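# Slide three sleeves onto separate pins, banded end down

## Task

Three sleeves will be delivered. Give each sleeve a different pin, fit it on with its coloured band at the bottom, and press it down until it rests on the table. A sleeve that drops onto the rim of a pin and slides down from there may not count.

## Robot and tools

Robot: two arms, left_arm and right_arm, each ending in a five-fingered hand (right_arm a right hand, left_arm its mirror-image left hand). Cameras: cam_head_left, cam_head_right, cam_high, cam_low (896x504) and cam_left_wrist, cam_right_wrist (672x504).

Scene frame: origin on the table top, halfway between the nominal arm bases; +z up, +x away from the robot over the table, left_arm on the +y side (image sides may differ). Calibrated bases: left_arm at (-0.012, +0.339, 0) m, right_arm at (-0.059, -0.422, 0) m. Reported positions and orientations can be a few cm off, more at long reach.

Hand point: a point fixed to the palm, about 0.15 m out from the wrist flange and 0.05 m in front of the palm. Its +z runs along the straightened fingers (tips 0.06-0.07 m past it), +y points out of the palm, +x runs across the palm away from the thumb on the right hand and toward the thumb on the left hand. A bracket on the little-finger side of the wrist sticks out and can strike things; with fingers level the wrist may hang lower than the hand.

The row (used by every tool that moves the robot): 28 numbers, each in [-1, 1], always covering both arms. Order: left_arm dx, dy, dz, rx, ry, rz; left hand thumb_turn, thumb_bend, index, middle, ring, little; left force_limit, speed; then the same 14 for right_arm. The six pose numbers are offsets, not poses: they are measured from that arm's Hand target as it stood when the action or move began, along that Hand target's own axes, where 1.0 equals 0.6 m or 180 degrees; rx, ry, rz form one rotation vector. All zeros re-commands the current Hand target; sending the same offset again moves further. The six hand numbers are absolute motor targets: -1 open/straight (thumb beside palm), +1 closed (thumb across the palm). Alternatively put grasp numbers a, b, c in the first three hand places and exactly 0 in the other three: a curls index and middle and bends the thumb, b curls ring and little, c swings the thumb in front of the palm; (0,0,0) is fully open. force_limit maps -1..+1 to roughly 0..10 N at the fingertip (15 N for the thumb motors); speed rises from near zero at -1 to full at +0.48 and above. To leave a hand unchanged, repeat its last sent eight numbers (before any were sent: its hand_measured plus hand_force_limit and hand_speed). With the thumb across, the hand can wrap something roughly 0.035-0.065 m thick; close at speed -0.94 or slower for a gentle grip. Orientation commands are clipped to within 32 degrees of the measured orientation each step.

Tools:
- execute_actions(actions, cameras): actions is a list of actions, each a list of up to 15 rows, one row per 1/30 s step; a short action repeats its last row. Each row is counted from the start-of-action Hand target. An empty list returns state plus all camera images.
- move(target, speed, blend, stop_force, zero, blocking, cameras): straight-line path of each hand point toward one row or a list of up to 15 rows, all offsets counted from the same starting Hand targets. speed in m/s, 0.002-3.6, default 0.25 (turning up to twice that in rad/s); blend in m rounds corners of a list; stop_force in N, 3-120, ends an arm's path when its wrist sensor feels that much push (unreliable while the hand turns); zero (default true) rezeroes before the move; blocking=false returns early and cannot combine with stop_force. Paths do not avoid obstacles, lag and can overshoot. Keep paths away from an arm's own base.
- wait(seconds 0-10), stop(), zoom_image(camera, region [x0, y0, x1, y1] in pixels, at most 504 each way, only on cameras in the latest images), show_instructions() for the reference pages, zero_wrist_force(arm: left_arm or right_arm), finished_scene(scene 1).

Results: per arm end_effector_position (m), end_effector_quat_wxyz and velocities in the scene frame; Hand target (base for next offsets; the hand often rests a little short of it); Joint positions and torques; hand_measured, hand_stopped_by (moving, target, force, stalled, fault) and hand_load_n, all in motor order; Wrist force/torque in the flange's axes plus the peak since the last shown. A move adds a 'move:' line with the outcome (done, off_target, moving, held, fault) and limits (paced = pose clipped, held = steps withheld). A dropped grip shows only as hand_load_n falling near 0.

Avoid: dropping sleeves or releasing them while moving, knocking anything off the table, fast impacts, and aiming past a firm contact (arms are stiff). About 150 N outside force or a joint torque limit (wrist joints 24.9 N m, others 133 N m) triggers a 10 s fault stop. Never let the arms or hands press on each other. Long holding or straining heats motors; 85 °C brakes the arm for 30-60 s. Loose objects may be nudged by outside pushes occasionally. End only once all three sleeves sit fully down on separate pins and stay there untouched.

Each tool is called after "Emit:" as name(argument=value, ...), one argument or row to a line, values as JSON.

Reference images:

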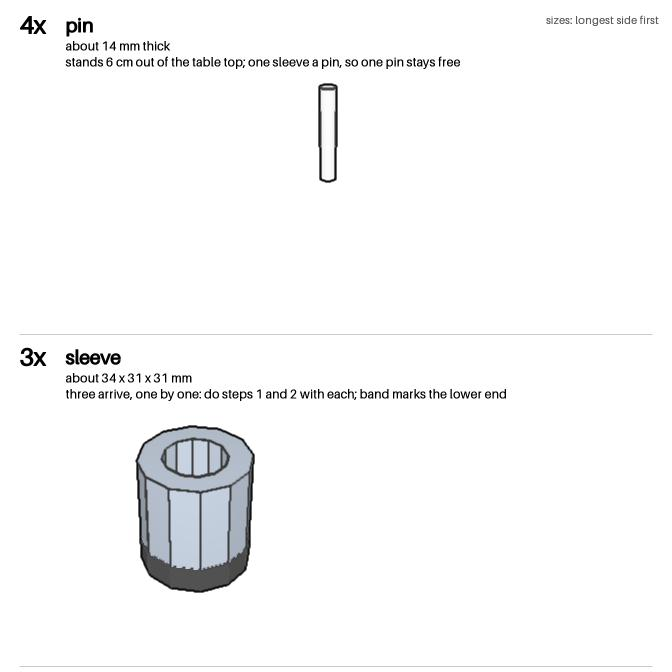

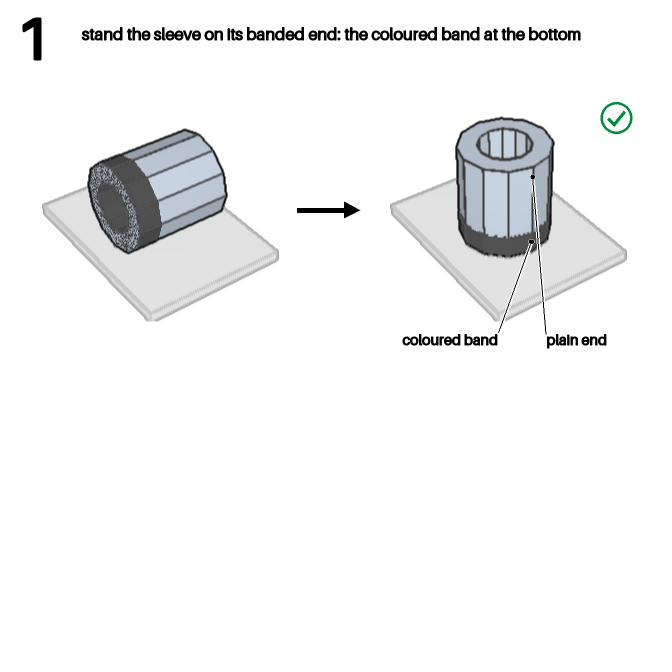

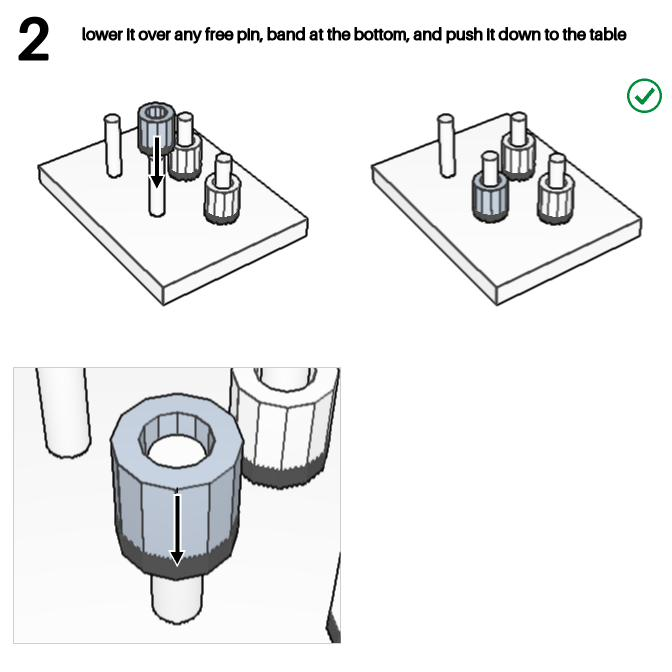

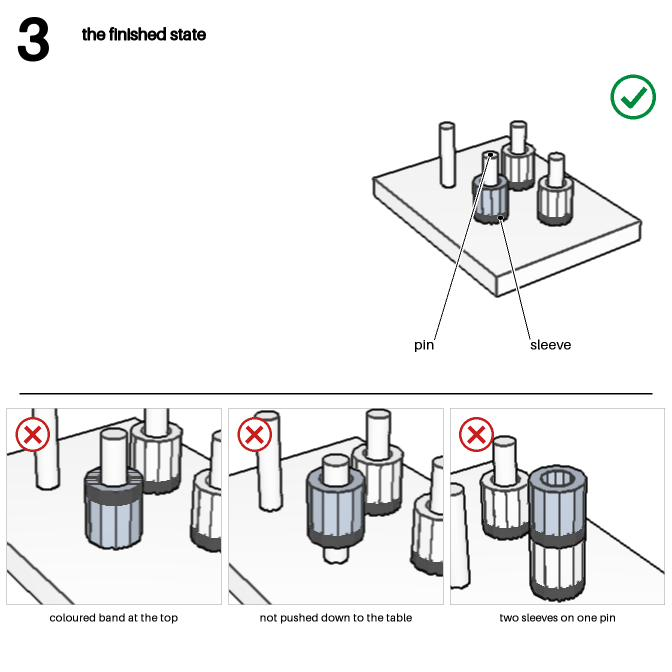

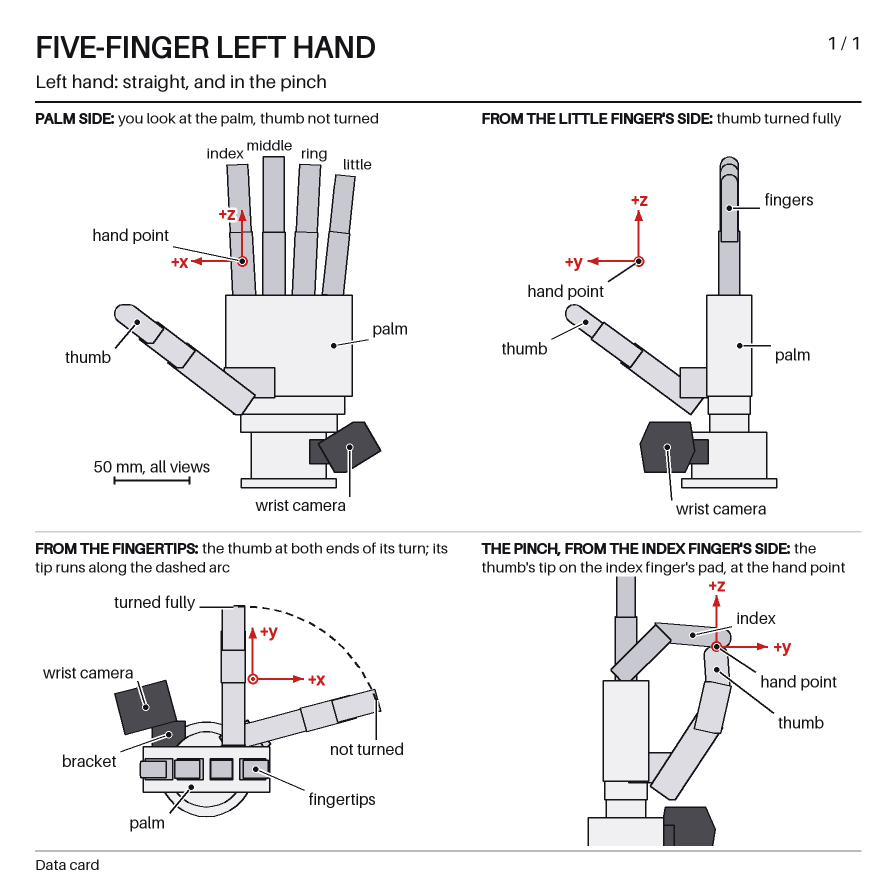

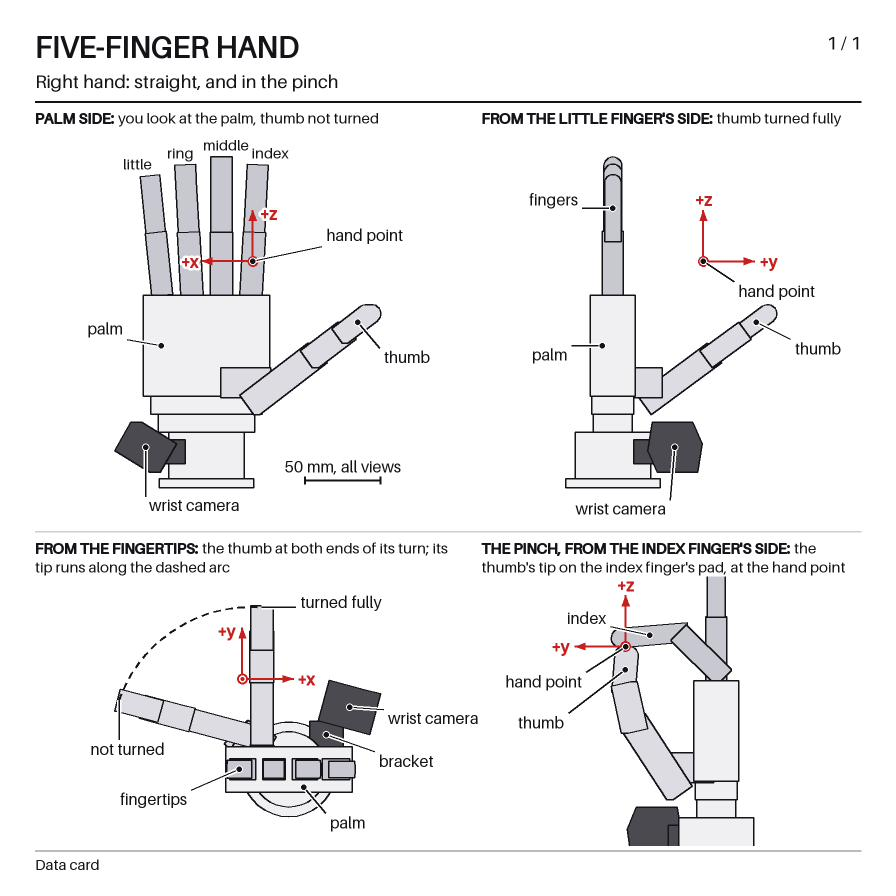

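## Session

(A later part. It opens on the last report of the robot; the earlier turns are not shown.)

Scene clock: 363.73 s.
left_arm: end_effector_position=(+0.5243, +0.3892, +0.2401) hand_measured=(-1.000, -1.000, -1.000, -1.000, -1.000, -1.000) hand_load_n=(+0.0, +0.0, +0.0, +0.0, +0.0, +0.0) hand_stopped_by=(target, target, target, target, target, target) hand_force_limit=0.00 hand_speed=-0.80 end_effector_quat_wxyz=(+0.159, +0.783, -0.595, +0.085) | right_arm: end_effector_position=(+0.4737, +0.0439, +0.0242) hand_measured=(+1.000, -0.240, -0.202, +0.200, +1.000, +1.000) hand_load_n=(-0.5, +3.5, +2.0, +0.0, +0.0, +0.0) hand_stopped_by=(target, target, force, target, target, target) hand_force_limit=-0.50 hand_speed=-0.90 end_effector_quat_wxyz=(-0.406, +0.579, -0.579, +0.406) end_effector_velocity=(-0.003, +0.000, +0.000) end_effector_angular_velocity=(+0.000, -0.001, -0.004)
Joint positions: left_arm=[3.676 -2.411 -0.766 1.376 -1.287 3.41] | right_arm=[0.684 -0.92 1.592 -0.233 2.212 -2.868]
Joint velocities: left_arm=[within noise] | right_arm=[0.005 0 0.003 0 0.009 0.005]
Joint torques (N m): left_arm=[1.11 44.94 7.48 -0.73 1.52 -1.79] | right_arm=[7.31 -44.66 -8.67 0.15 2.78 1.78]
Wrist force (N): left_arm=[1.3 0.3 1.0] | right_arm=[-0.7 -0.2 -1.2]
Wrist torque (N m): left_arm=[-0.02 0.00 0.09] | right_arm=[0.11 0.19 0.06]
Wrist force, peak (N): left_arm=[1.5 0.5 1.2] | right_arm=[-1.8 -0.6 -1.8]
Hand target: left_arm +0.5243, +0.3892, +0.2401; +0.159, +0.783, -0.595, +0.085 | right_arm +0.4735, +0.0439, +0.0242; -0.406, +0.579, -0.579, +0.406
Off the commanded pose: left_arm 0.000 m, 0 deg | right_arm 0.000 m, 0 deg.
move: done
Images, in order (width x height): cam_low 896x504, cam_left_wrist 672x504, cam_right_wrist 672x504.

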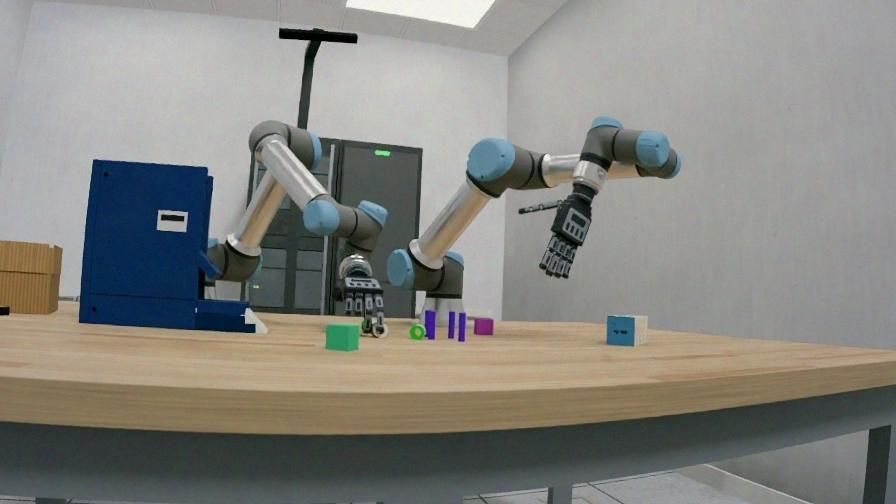

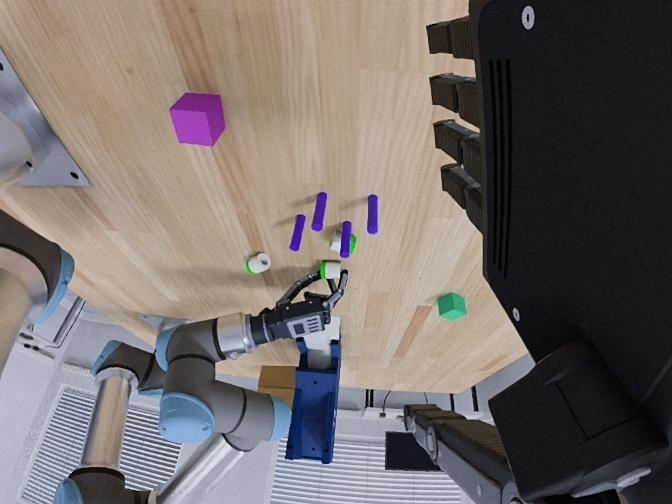

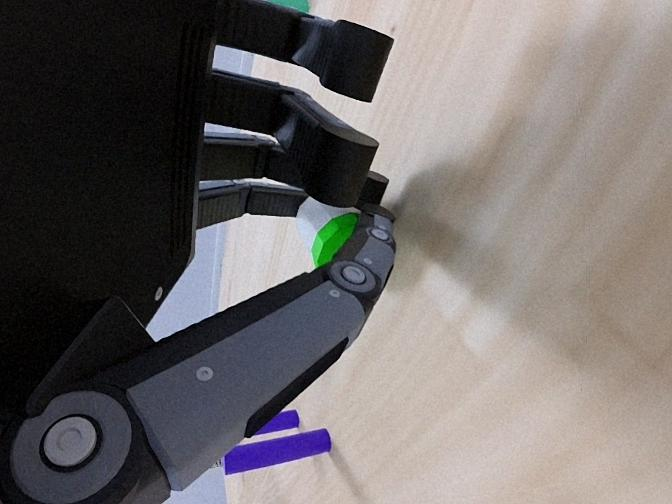

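Emit:
move(
  target=[
    [0,0,0,0,0,0,-1,-1,-1,-1,-1,-1,0.0,-0.8, 0,0,0,0,0,0,1,-0.24,-0.6,-0.6,1,1,-0.5,-0.6],
    [0,0,0,0,0,0,-1,-1,-1,-1,-1,-1,0.0,-0.8, 0,0.0046,-0.0125,0,0,0,1,-0.24,-0.6,-0.6,1,1,-0.5,-0.6],
    [0,0,0,0,0,0,-1,-1,-1,-1,-1,-1,0.0,-0.8, 0,-0.1522,-0.0695,0,0,0,1,-0.24,-0.6,-0.6,1,1,-0.5,-0.6],
  ],
  speed=[0.1,0.06,0.15],
  cameras=["cam_left_wrist","cam_right_wrist","cam_low","cam_high"],
)

Emit:
zoom_image(
  camera="cam_left_wrist",
  region=[220, 160, 430, 318],
)

Emit:
zoom_image(
  camera="cam_high",
  region=[460, 220, 580, 340],
)

Emit:
zoom_image(
  camera="cam_low",
  region=[330, 250, 500, 350],
)

Scene clock: 381.50 s.
left_arm: end_effector_position=(+0.5243, +0.3892, +0.2401) hand_measured=(-1.000, -1.000, -1.000, -1.000, -1.000, -1.000) hand_load_n=(+0.0, +0.0, +0.0, +0.0, +0.0, +0.0) hand_stopped_by=(target, target, target, target, target, target) hand_force_limit=0.00 hand_speed=-0.80 end_effector_quat_wxyz=(+0.159, +0.783, -0.595, +0.085) | right_arm: end_effector_position=(+0.4655, +0.0439, +0.1243) hand_measured=(+1.000, -0.240, -0.600, -0.600, +1.000, +1.000) hand_load_n=(+0.0, +0.5, +0.0, +0.0, +0.0, +0.0) hand_stopped_by=(target, target, target, target, target, target) hand_force_limit=-0.50 hand_speed=-0.60 end_effector_quat_wxyz=(-0.406, +0.579, -0.579, +0.406)
Joint positions: left_arm=[3.676 -2.411 -0.766 1.376 -1.287 3.41] | right_arm=[0.694 -1.056 1.521 -0.023 2.221 -2.862]
Joint torques (N m): left_arm=[0.39 42.77 7.84 -0.94 1.22 -1.56] | right_arm=[2.92 -32.49 -17.47 0.9 1.88 2.09]
Wrist force (N): left_arm=[1.4 0.3 0.9] | right_arm=[-0.9 -0.3 -1.3]
Wrist torque (N m): left_arm=[-0.02 0.00 0.09] | right_arm=[0.12 0.24 -0.08]
Wrist force, peak (N): left_arm=[1.6 0.4 1.1] | right_arm=[-0.9 -2.1 -1.7]
Hand target: left_arm +0.5243, +0.3892, +0.2401; +0.159, +0.783, -0.595, +0.085 | right_arm +0.4655, +0.0439, +0.1243; -0.406, +0.579, -0.579, +0.406
Off the commanded pose: left_arm 0.000 m, 0 deg | right_arm 0.000 m, 0 deg.
move: done
Images, in order (width x height): cam_high 896x504, cam_low 896x504, cam_left_wrist 672x504, cam_right_wrist 672x504.

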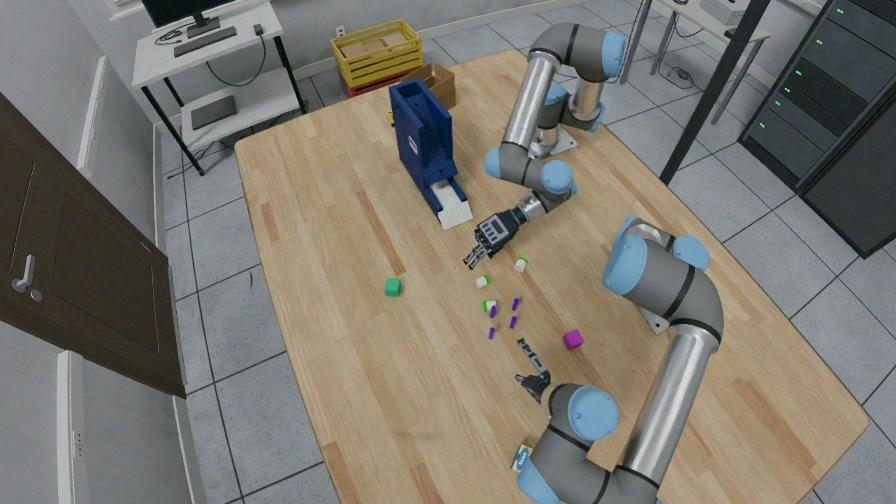

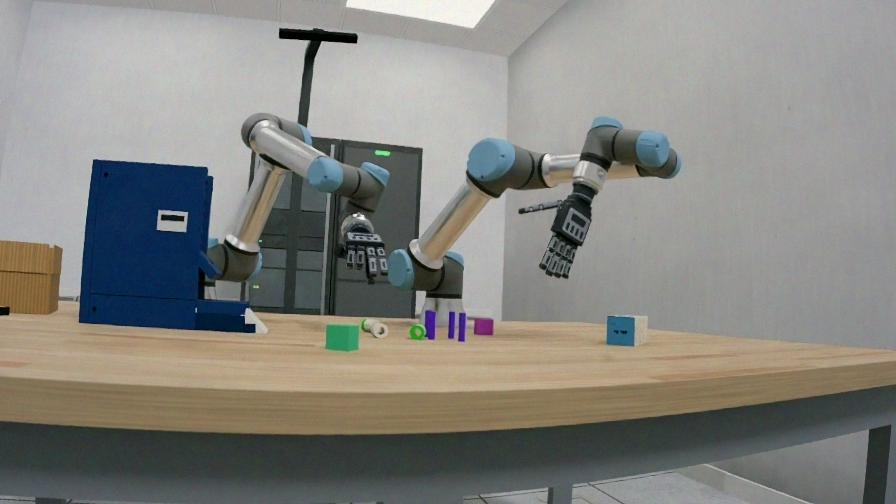

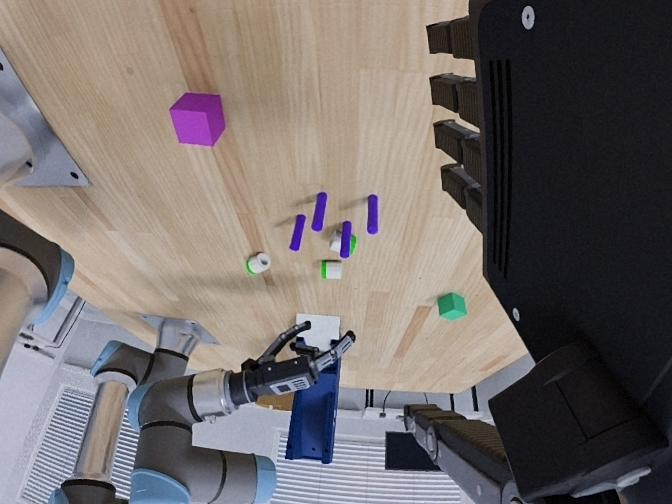

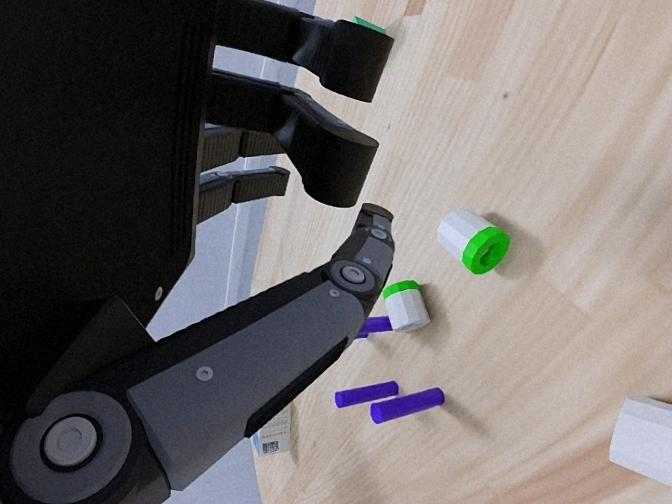

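Scaled by 2.400 from the camera's 672x504 image, which has a finer 960x720 frame.

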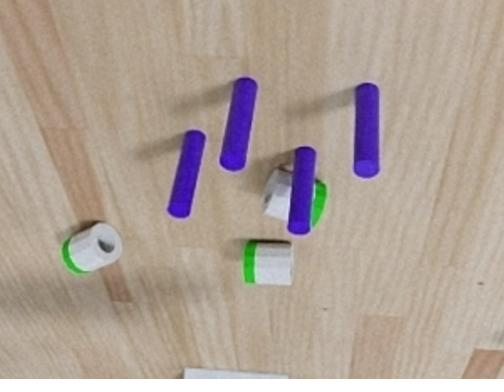

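Scaled by 4.200 from the camera's 896x504 image, which has a finer 1280x720 frame.

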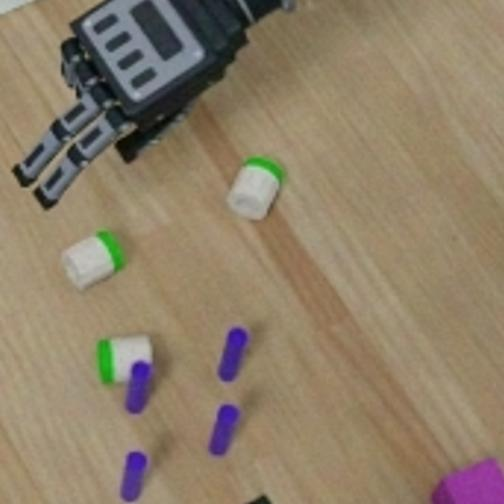

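Scaled by 2.965 from the camera's 896x504 image, which has a finer 1280x720 frame.

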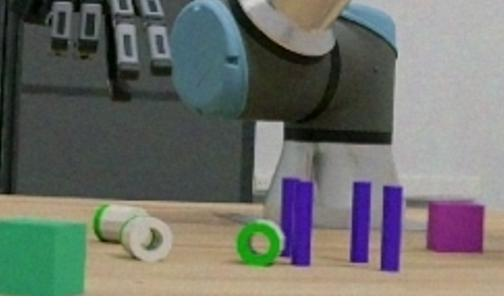

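Emit:
move(
  target=[0,0,0,0,0,0,-1,-1,-1,-1,-1,-1,0.0,-0.8, -0.1428,0.0425,0.0503,0,0.0627,0.0228,1,-0.24,-0.56,-0.56,1,1,-0.5,-0.6],
  speed=0.2,
  cameras=["cam_left_wrist","cam_right_wrist","cam_low","cam_high"],
)

Emit:
zoom_image(
  camera="cam_left_wrist",
  region=[220, 160, 430, 318],
)

Emit:
zoom_image(
  camera="cam_right_wrist",
  region=[240, 120, 576, 372],
)

Emit:
zoom_image(
  camera="cam_high",
  region=[460, 220, 580, 340],
)

Scene clock: 401.30 s.
left_arm: end_effector_position=(+0.5243, +0.3892, +0.2401) hand_measured=(-1.000, -1.000, -1.000, -1.000, -1.000, -1.000) hand_load_n=(+0.0, +0.0, +0.0, +0.0, +0.0, +0.0) hand_stopped_by=(target, target, target, target, target, target) hand_force_limit=0.00 hand_speed=-0.80 end_effector_quat_wxyz=(+0.159, +0.783, -0.595, +0.085) | right_arm: end_effector_position=(+0.4852, +0.1296, +0.0901) hand_measured=(+1.000, -0.240, -0.560, -0.560, +1.000, +1.000) hand_load_n=(+0.0, +0.0, +0.0, +0.0, +0.0, +0.0) hand_stopped_by=(target, target, target, target, target, target) hand_force_limit=-0.50 hand_speed=-0.60 end_effector_quat_wxyz=(+0.361, -0.515, +0.637, -0.446)
Joint positions: left_arm=[3.676 -2.411 -0.766 1.376 -1.287 3.41] | right_arm=[0.835 -0.695 1.012 0.313 2.524 -2.605]
Joint torques (N m): left_arm=[0.74 42.32 8.52 -1.34 1.12 -1.32] | right_arm=[0.99 -43.33 -26.2 2.65 1.93 0.36]
Wrist force (N): left_arm=[1.3 0.3 1.2] | right_arm=[-1.3 -0.6 -0.9]
Wrist torque (N m): left_arm=[-0.04 0.02 0.09] | right_arm=[0.08 0.28 0.00]
Wrist force, peak (N): left_arm=[1.5 0.6 1.1] | right_arm=[-2.9 0.3 -1.3]
Hand target: left_arm +0.5243, +0.3892, +0.2401; +0.159, +0.783, -0.595, +0.085 | right_arm +0.4852, +0.1296, +0.0900; +0.361, -0.515, +0.637, -0.446
Off the commanded pose: left_arm 0.000 m, 0 deg | right_arm 0.000 m, 0 deg.
move: done
Images, in order (width x height): cam_high 896x504, cam_low 896x504, cam_left_wrist 672x504, cam_right_wrist 672x504.

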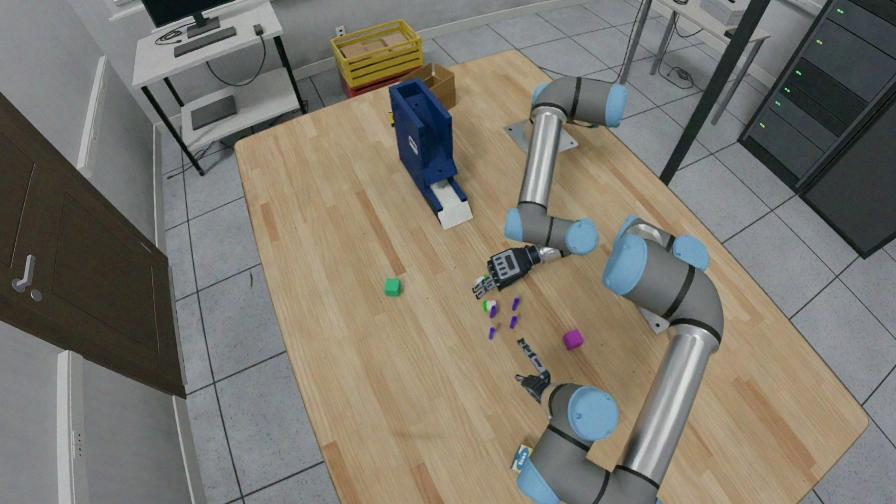

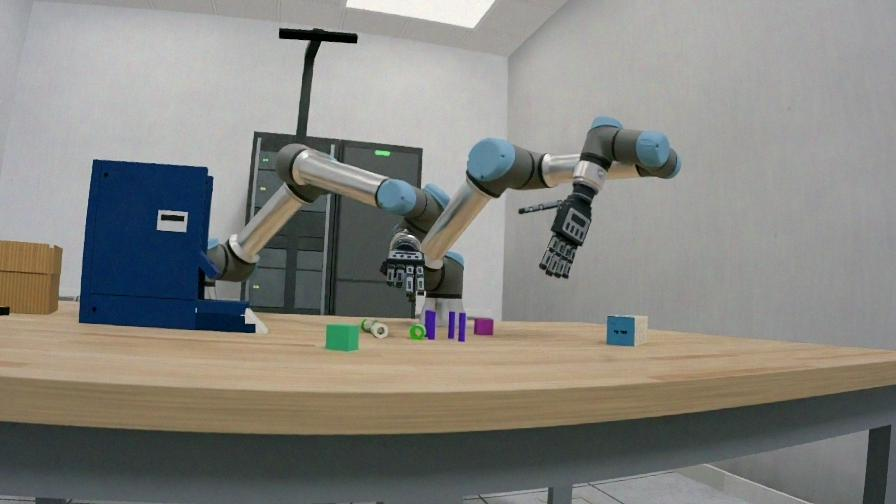

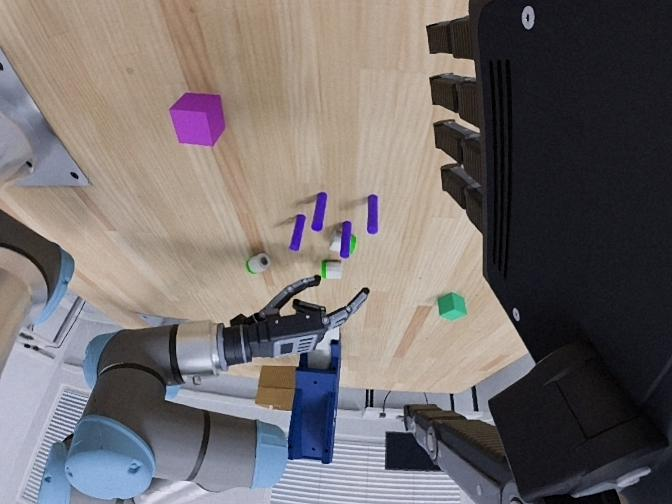

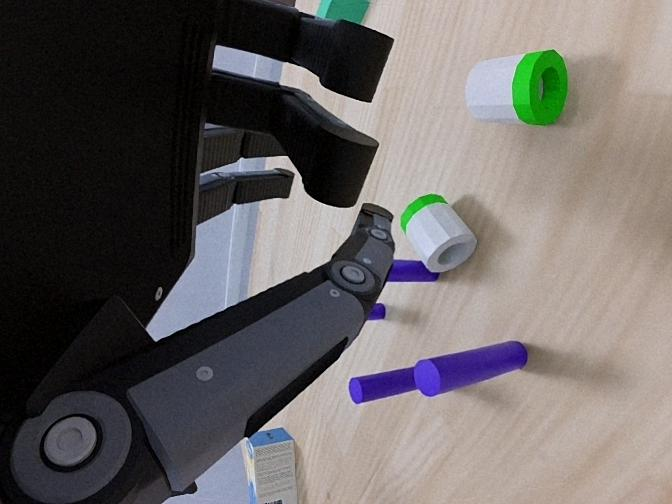

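Scaled by 2.400 from the camera's 672x504 image, which has a finer 960x720 frame.

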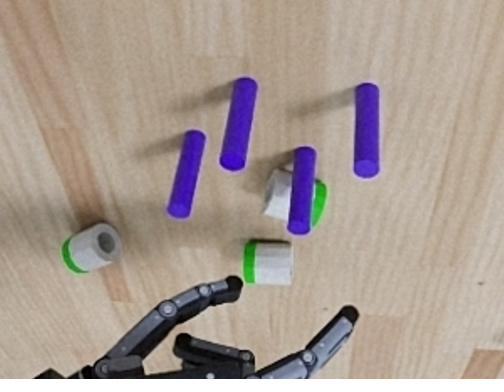

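Scaled by 1.500 from the camera's 672x504 image, which has a finer 960x720 frame.

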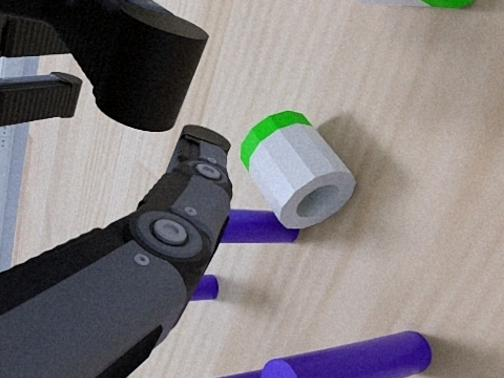

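Scaled by 4.200 from the camera's 896x504 image, which has a finer 1280x720 frame.

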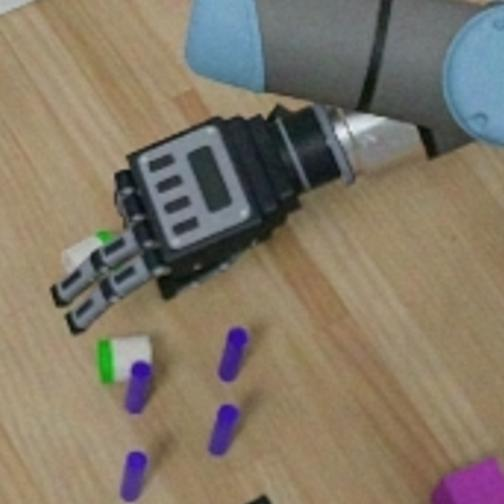

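Emit:
move(
  target=[0,0,0,0,0,0,-1,-1,-1,-1,-1,-1,0.0,-0.8, -0.0048,0.1063,0.0285,0,0,0,1,-0.24,-0.56,-0.56,1,1,-0.5,-0.6],
  speed=0.1,
  stop_force=4,
  cameras=["cam_left_wrist","cam_right_wrist","cam_low"],
)

Emit:
zoom_image(
  camera="cam_left_wrist",
  region=[220, 160, 430, 318],
)

Emit:
zoom_image(
  camera="cam_right_wrist",
  region=[240, 120, 576, 372],
)

Scene clock: 420.17 s.
left_arm: end_effector_position=(+0.5243, +0.3892, +0.2401) hand_measured=(-1.000, -1.000, -1.000, -1.000, -1.000, -1.000) hand_load_n=(+0.0, +0.0, +0.0, +0.0, +0.0, +0.0) hand_stopped_by=(target, target, target, target, target, target) hand_force_limit=0.00 hand_speed=-0.80 end_effector_quat_wxyz=(+0.159, +0.783, -0.595, +0.085) | right_arm: end_effector_position=(+0.4802, +0.1335, +0.0242) hand_measured=(+1.000, -0.240, -0.560, -0.560, +1.000, +1.000) hand_load_n=(+0.0, +0.0, +0.0, +0.0, +0.0, +0.0) hand_stopped_by=(target, target, target, target, target, target) hand_force_limit=-0.50 hand_speed=-0.60 end_effector_quat_wxyz=(+0.361, -0.515, +0.637, -0.446)
Joint positions: left_arm=[3.676 -2.411 -0.766 1.376 -1.287 3.41] | right_arm=[0.845 -0.624 1.058 0.205 2.532 -2.595]
Joint torques (N m): left_arm=[1.57 42.83 8.66 -1.97 1.19 -1.06] | right_arm=[-5.39 -66.51 -25.23 -0.22 -1.82 -1.68]
Wrist force (N): left_arm=[1.3 0.4 1.1] | right_arm=[-0.9 -0.9 -1.4]
Wrist torque (N m): left_arm=[-0.02 0.02 0.09] | right_arm=[0.07 0.23 -0.13]
Wrist force, peak (N): left_arm=[1.7 0.4 1.2] | right_arm=[-0.9 -1.9 -1.2]
Hand target: left_arm +0.5243, +0.3892, +0.2401; +0.159, +0.783, -0.595, +0.085 | right_arm +0.4802, +0.1336, +0.0242; +0.361, -0.515, +0.637, -0.446
Off the commanded pose: left_arm 0.000 m, 0 deg | right_arm 0.000 m, 0 deg.
move: done
Images, in order (width x height): cam_low 896x504, cam_left_wrist 672x504, cam_right_wrist 672x504.

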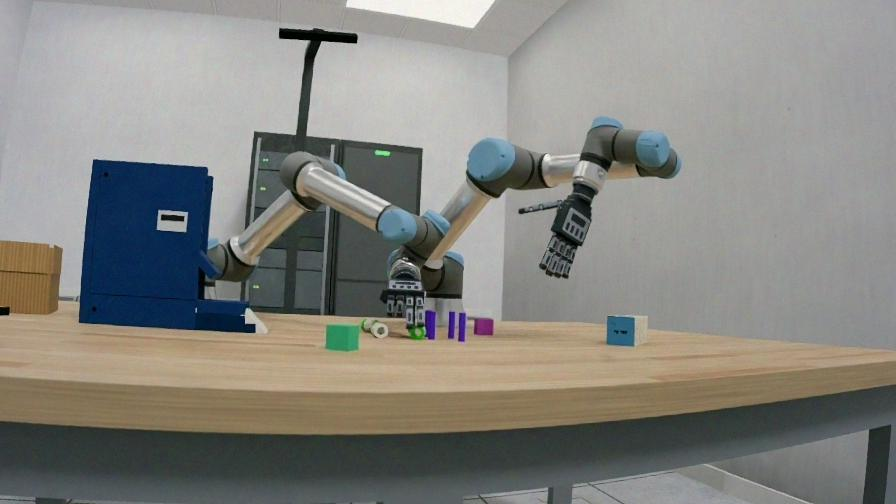

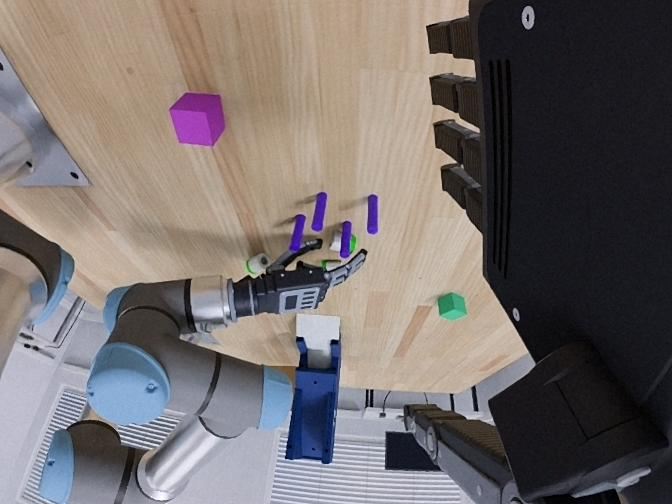

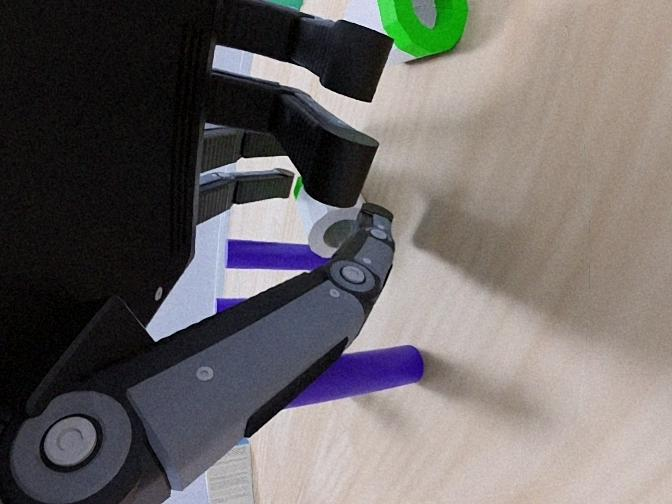

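Scaled by 2.400 from the camera's 672x504 image, which has a finer 960x720 frame.

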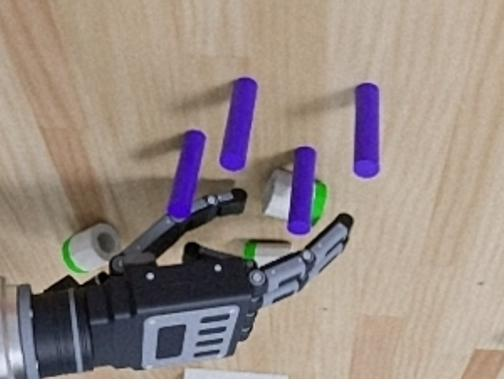

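Scaled by 1.500 from the camera's 672x504 image, which has a finer 960x720 frame.

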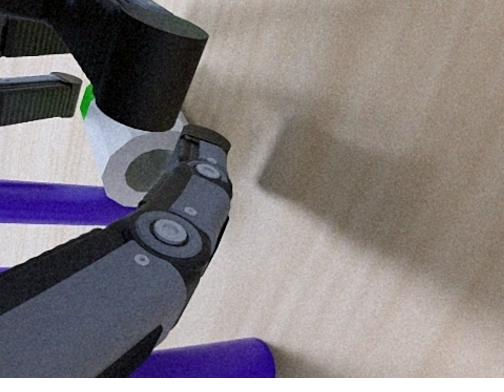

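Emit:
move(
  target=[
    [0,0,0,0,0,0,-1,-1,-1,-1,-1,-1,0.0,-0.8, 0,-0.0046,0.0125,0,0,0,1,-0.24,-0.56,-0.56,1,1,-0.5,-0.6],
    [0,0,0,0,0,0,-1,-1,-1,-1,-1,-1,0.0,-0.8, 0,-0.0046,0.0125,0,0,0,1,-0.24,0.2,0.2,1,1,-0.5,-0.9],
  ],
  speed=0.05,
  cameras=["cam_left_wrist","cam_right_wrist"],
)

Emit:
zoom_image(
  camera="cam_left_wrist",
  region=[220, 160, 430, 318],
)

Emit:
zoom_image(
  camera="cam_right_wrist",
  region=[240, 120, 576, 372],
)

Scene clock: 428.13 s.
left_arm: end_effector_position=(+0.5243, +0.3892, +0.2401) hand_measured=(-1.000, -1.000, -1.000, -1.000, -1.000, -1.000) hand_load_n=(+0.0, +0.0, +0.0, +0.0, +0.0, +0.0) hand_stopped_by=(target, target, target, target, target, target) hand_force_limit=0.00 hand_speed=-0.80 end_effector_quat_wxyz=(+0.159, +0.783, -0.595, +0.085) | right_arm: end_effector_position=(+0.4881, +0.1319, +0.0243) hand_measured=(+1.000, -0.240, -0.246, -0.198, +1.000, +1.000) hand_load_n=(-1.5, +2.5, +3.0, +2.5, +0.0, +0.0) hand_stopped_by=(target, target, force, force, target, target) hand_force_limit=-0.50 hand_speed=-0.90 end_effector_quat_wxyz=(+0.361, -0.515, +0.637, -0.446)
Joint positions: left_arm=[3.676 -2.411 -0.766 1.376 -1.287 3.41] | right_arm=[0.834 -0.621 1.049 0.201 2.524 -2.606]
Joint torques (N m): left_arm=[1.89 43.16 9.57 -1.87 1.11 -0.88] | right_arm=[5.09 -61.17 -12.52 2.48 1.41 1.83]
Wrist force (N): left_arm=[1.3 0.3 1.1] | right_arm=[-0.3 -6.1 -2.0]
Wrist torque (N m): left_arm=[-0.02 0.01 0.09] | right_arm=[0.04 0.20 -0.01]
Wrist force, peak (N): left_arm=[1.5 0.3 1.2] | right_arm=[-0.5 -7.6 -2.8]
Hand target: left_arm +0.5243, +0.3892, +0.2401; +0.159, +0.783, -0.595, +0.085 | right_arm +0.4881, +0.1319, +0.0242; +0.361, -0.515, +0.637, -0.446
Off the commanded pose: left_arm 0.000 m, 0 deg | right_arm 0.000 m, 0 deg.
move: done
Images, in order (width x height): cam_left_wrist 672x504, cam_right_wrist 672x504.

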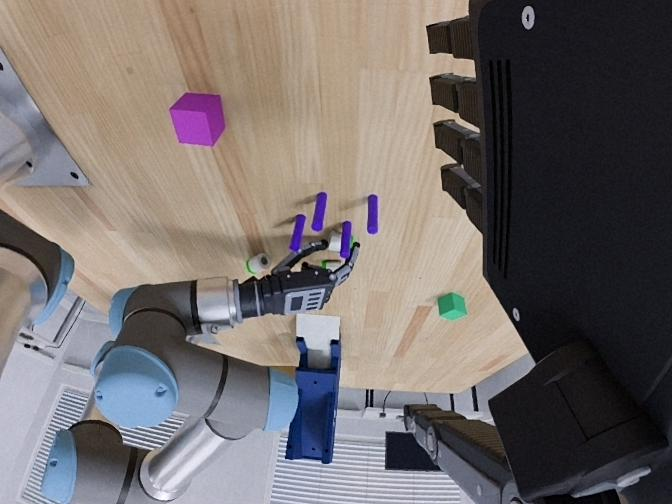

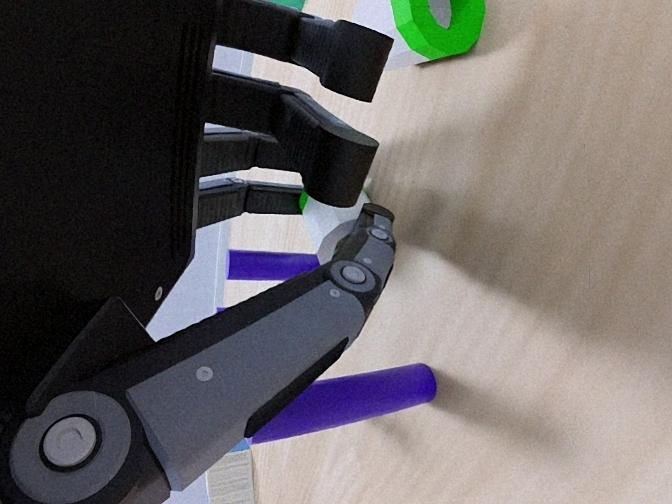

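Scaled by 2.400 from the camera's 672x504 image, which has a finer 960x720 frame.

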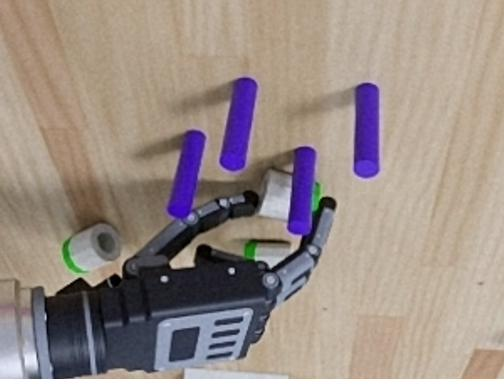

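Scaled by 1.500 from the camera's 672x504 image, which has a finer 960x720 frame.

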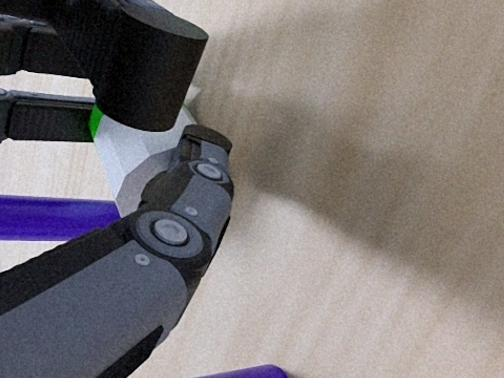

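Emit:
move(
  target=[
    [0,0,0,0,0,0,-1,-1,-1,-1,-1,-1,0.0,-0.8, -0.0112,-0.0645,0.1772,0,0,0,1,-0.24,0.2,0.2,1,1,-0.5,-0.9],
    [0,0,0,0,0,0,-1,-1,-1,-1,-1,-1,0.0,-0.8, 0.209,-0.0805,0.2212,0,0,0,1,-0.24,0.2,0.2,1,1,-0.5,-0.9],
    [0,0,0,0,0,0,-1,-1,-1,-1,-1,-1,0.0,-0.8, 0.2822,-0.0448,0.1237,0,0.2507,0.0912,1,-0.24,0.2,0.2,1,1,-0.5,-0.9],
  ],
  speed=[0.08,0.08,0.08],
  blend=[0.015,0.015,0],
  cameras=["cam_left_wrist","cam_right_wrist","cam_high","cam_low"],
)

Scene clock: 455.87 s.
left_arm: end_effector_position=(+0.5243, +0.3892, +0.2401) hand_measured=(-1.000, -1.000, -1.000, -1.000, -1.000, -1.000) hand_load_n=(+0.0, +0.0, +0.0, +0.0, +0.0, +0.0) hand_stopped_by=(target, target, target, target, target, target) hand_force_limit=0.00 hand_speed=-0.80 end_effector_quat_wxyz=(+0.159, +0.783, -0.595, +0.085) | right_arm: end_effector_position=(+0.5429, -0.0447, +0.0242) hand_measured=(+1.000, -0.242, -0.246, -0.198, +1.000, +1.000) hand_load_n=(-0.5, +4.0, +1.5, +1.5, +0.0, +0.0) hand_stopped_by=(target, target, force, force, target, target) hand_force_limit=-0.50 hand_speed=-0.90 end_effector_quat_wxyz=(+0.192, -0.273, +0.772, -0.541)
Joint positions: left_arm=[3.676 -2.411 -0.766 1.376 -1.287 3.41] | right_arm=[0.668 -0.324 0.66 1.215 2.794 -1.59]
Joint torques (N m): left_arm=[0.18 44.04 9.71 -2.74 1.03 -1.14] | right_arm=[3.25 -70.32 -10.72 0.37 2.68 -2.1]
Wrist force (N): left_arm=[1.4 0.4 1.0] | right_arm=[-1.1 -1.2 -1.0]
Wrist torque (N m): left_arm=[-0.01 -0.01 0.09] | right_arm=[0.06 0.25 -0.01]
Wrist force, peak (N): left_arm=[1.5 0.7 1.3] | right_arm=[-0.8 -7.8 -2.7]
Hand target: left_arm +0.5243, +0.3892, +0.2401; +0.159, +0.783, -0.595, +0.085 | right_arm +0.5429, -0.0447, +0.0243; +0.192, -0.273, +0.772, -0.541 (not the last commanded pose)
Off the commanded pose: left_arm 0.000 m, 0 deg | right_arm 0.014 m, 9 deg.
move: held (right_arm; a check stopped the path); path passed 2 of 3 targets; limits=held
pose unreachable (right arm): on one or more control steps of this call, first in action 0 (counted from 0), this arm could not follow its commanded pose, so it was not sent that pose on those steps. It may still have moved: this result reports where it is.
cause: moving toward the commanded pose would bring two parts of the arm too close to each other (joints 4 (wrist 1) to 6 (wrist 3) lie between them).
Images, in order (width x height): cam_high 896x504, cam_low 896x504, cam_left_wrist 672x504, cam_right_wrist 672x504.

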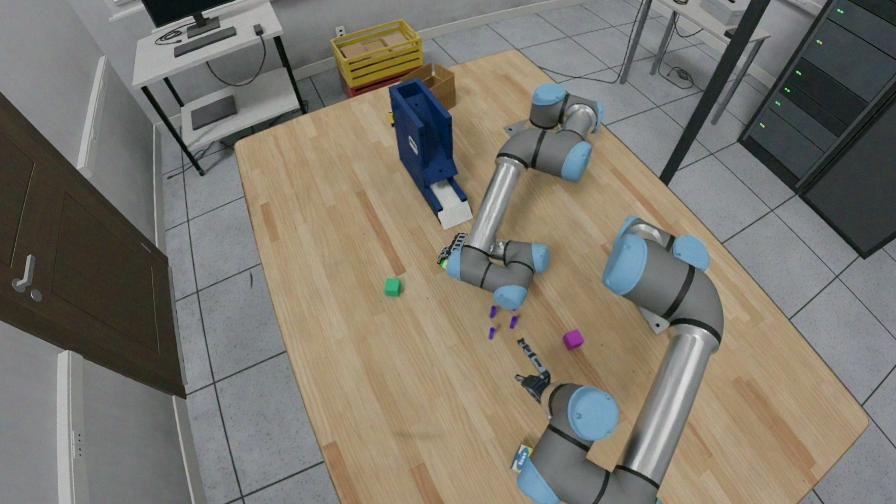

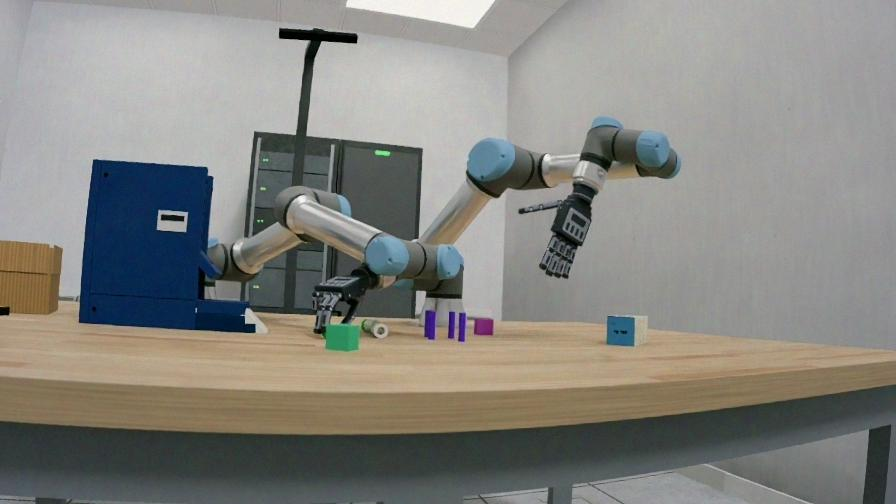

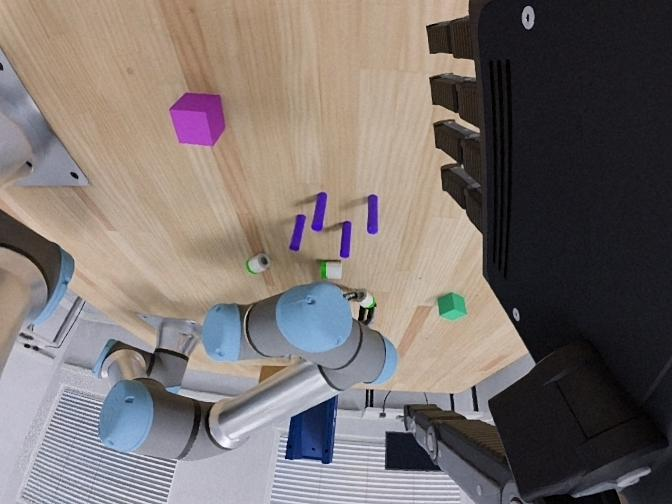

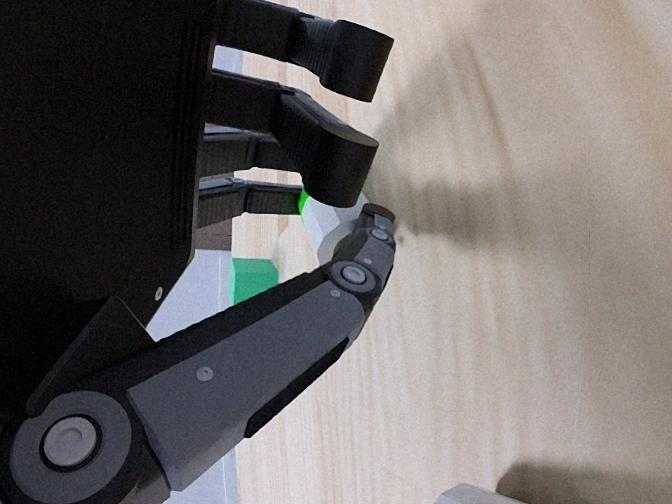

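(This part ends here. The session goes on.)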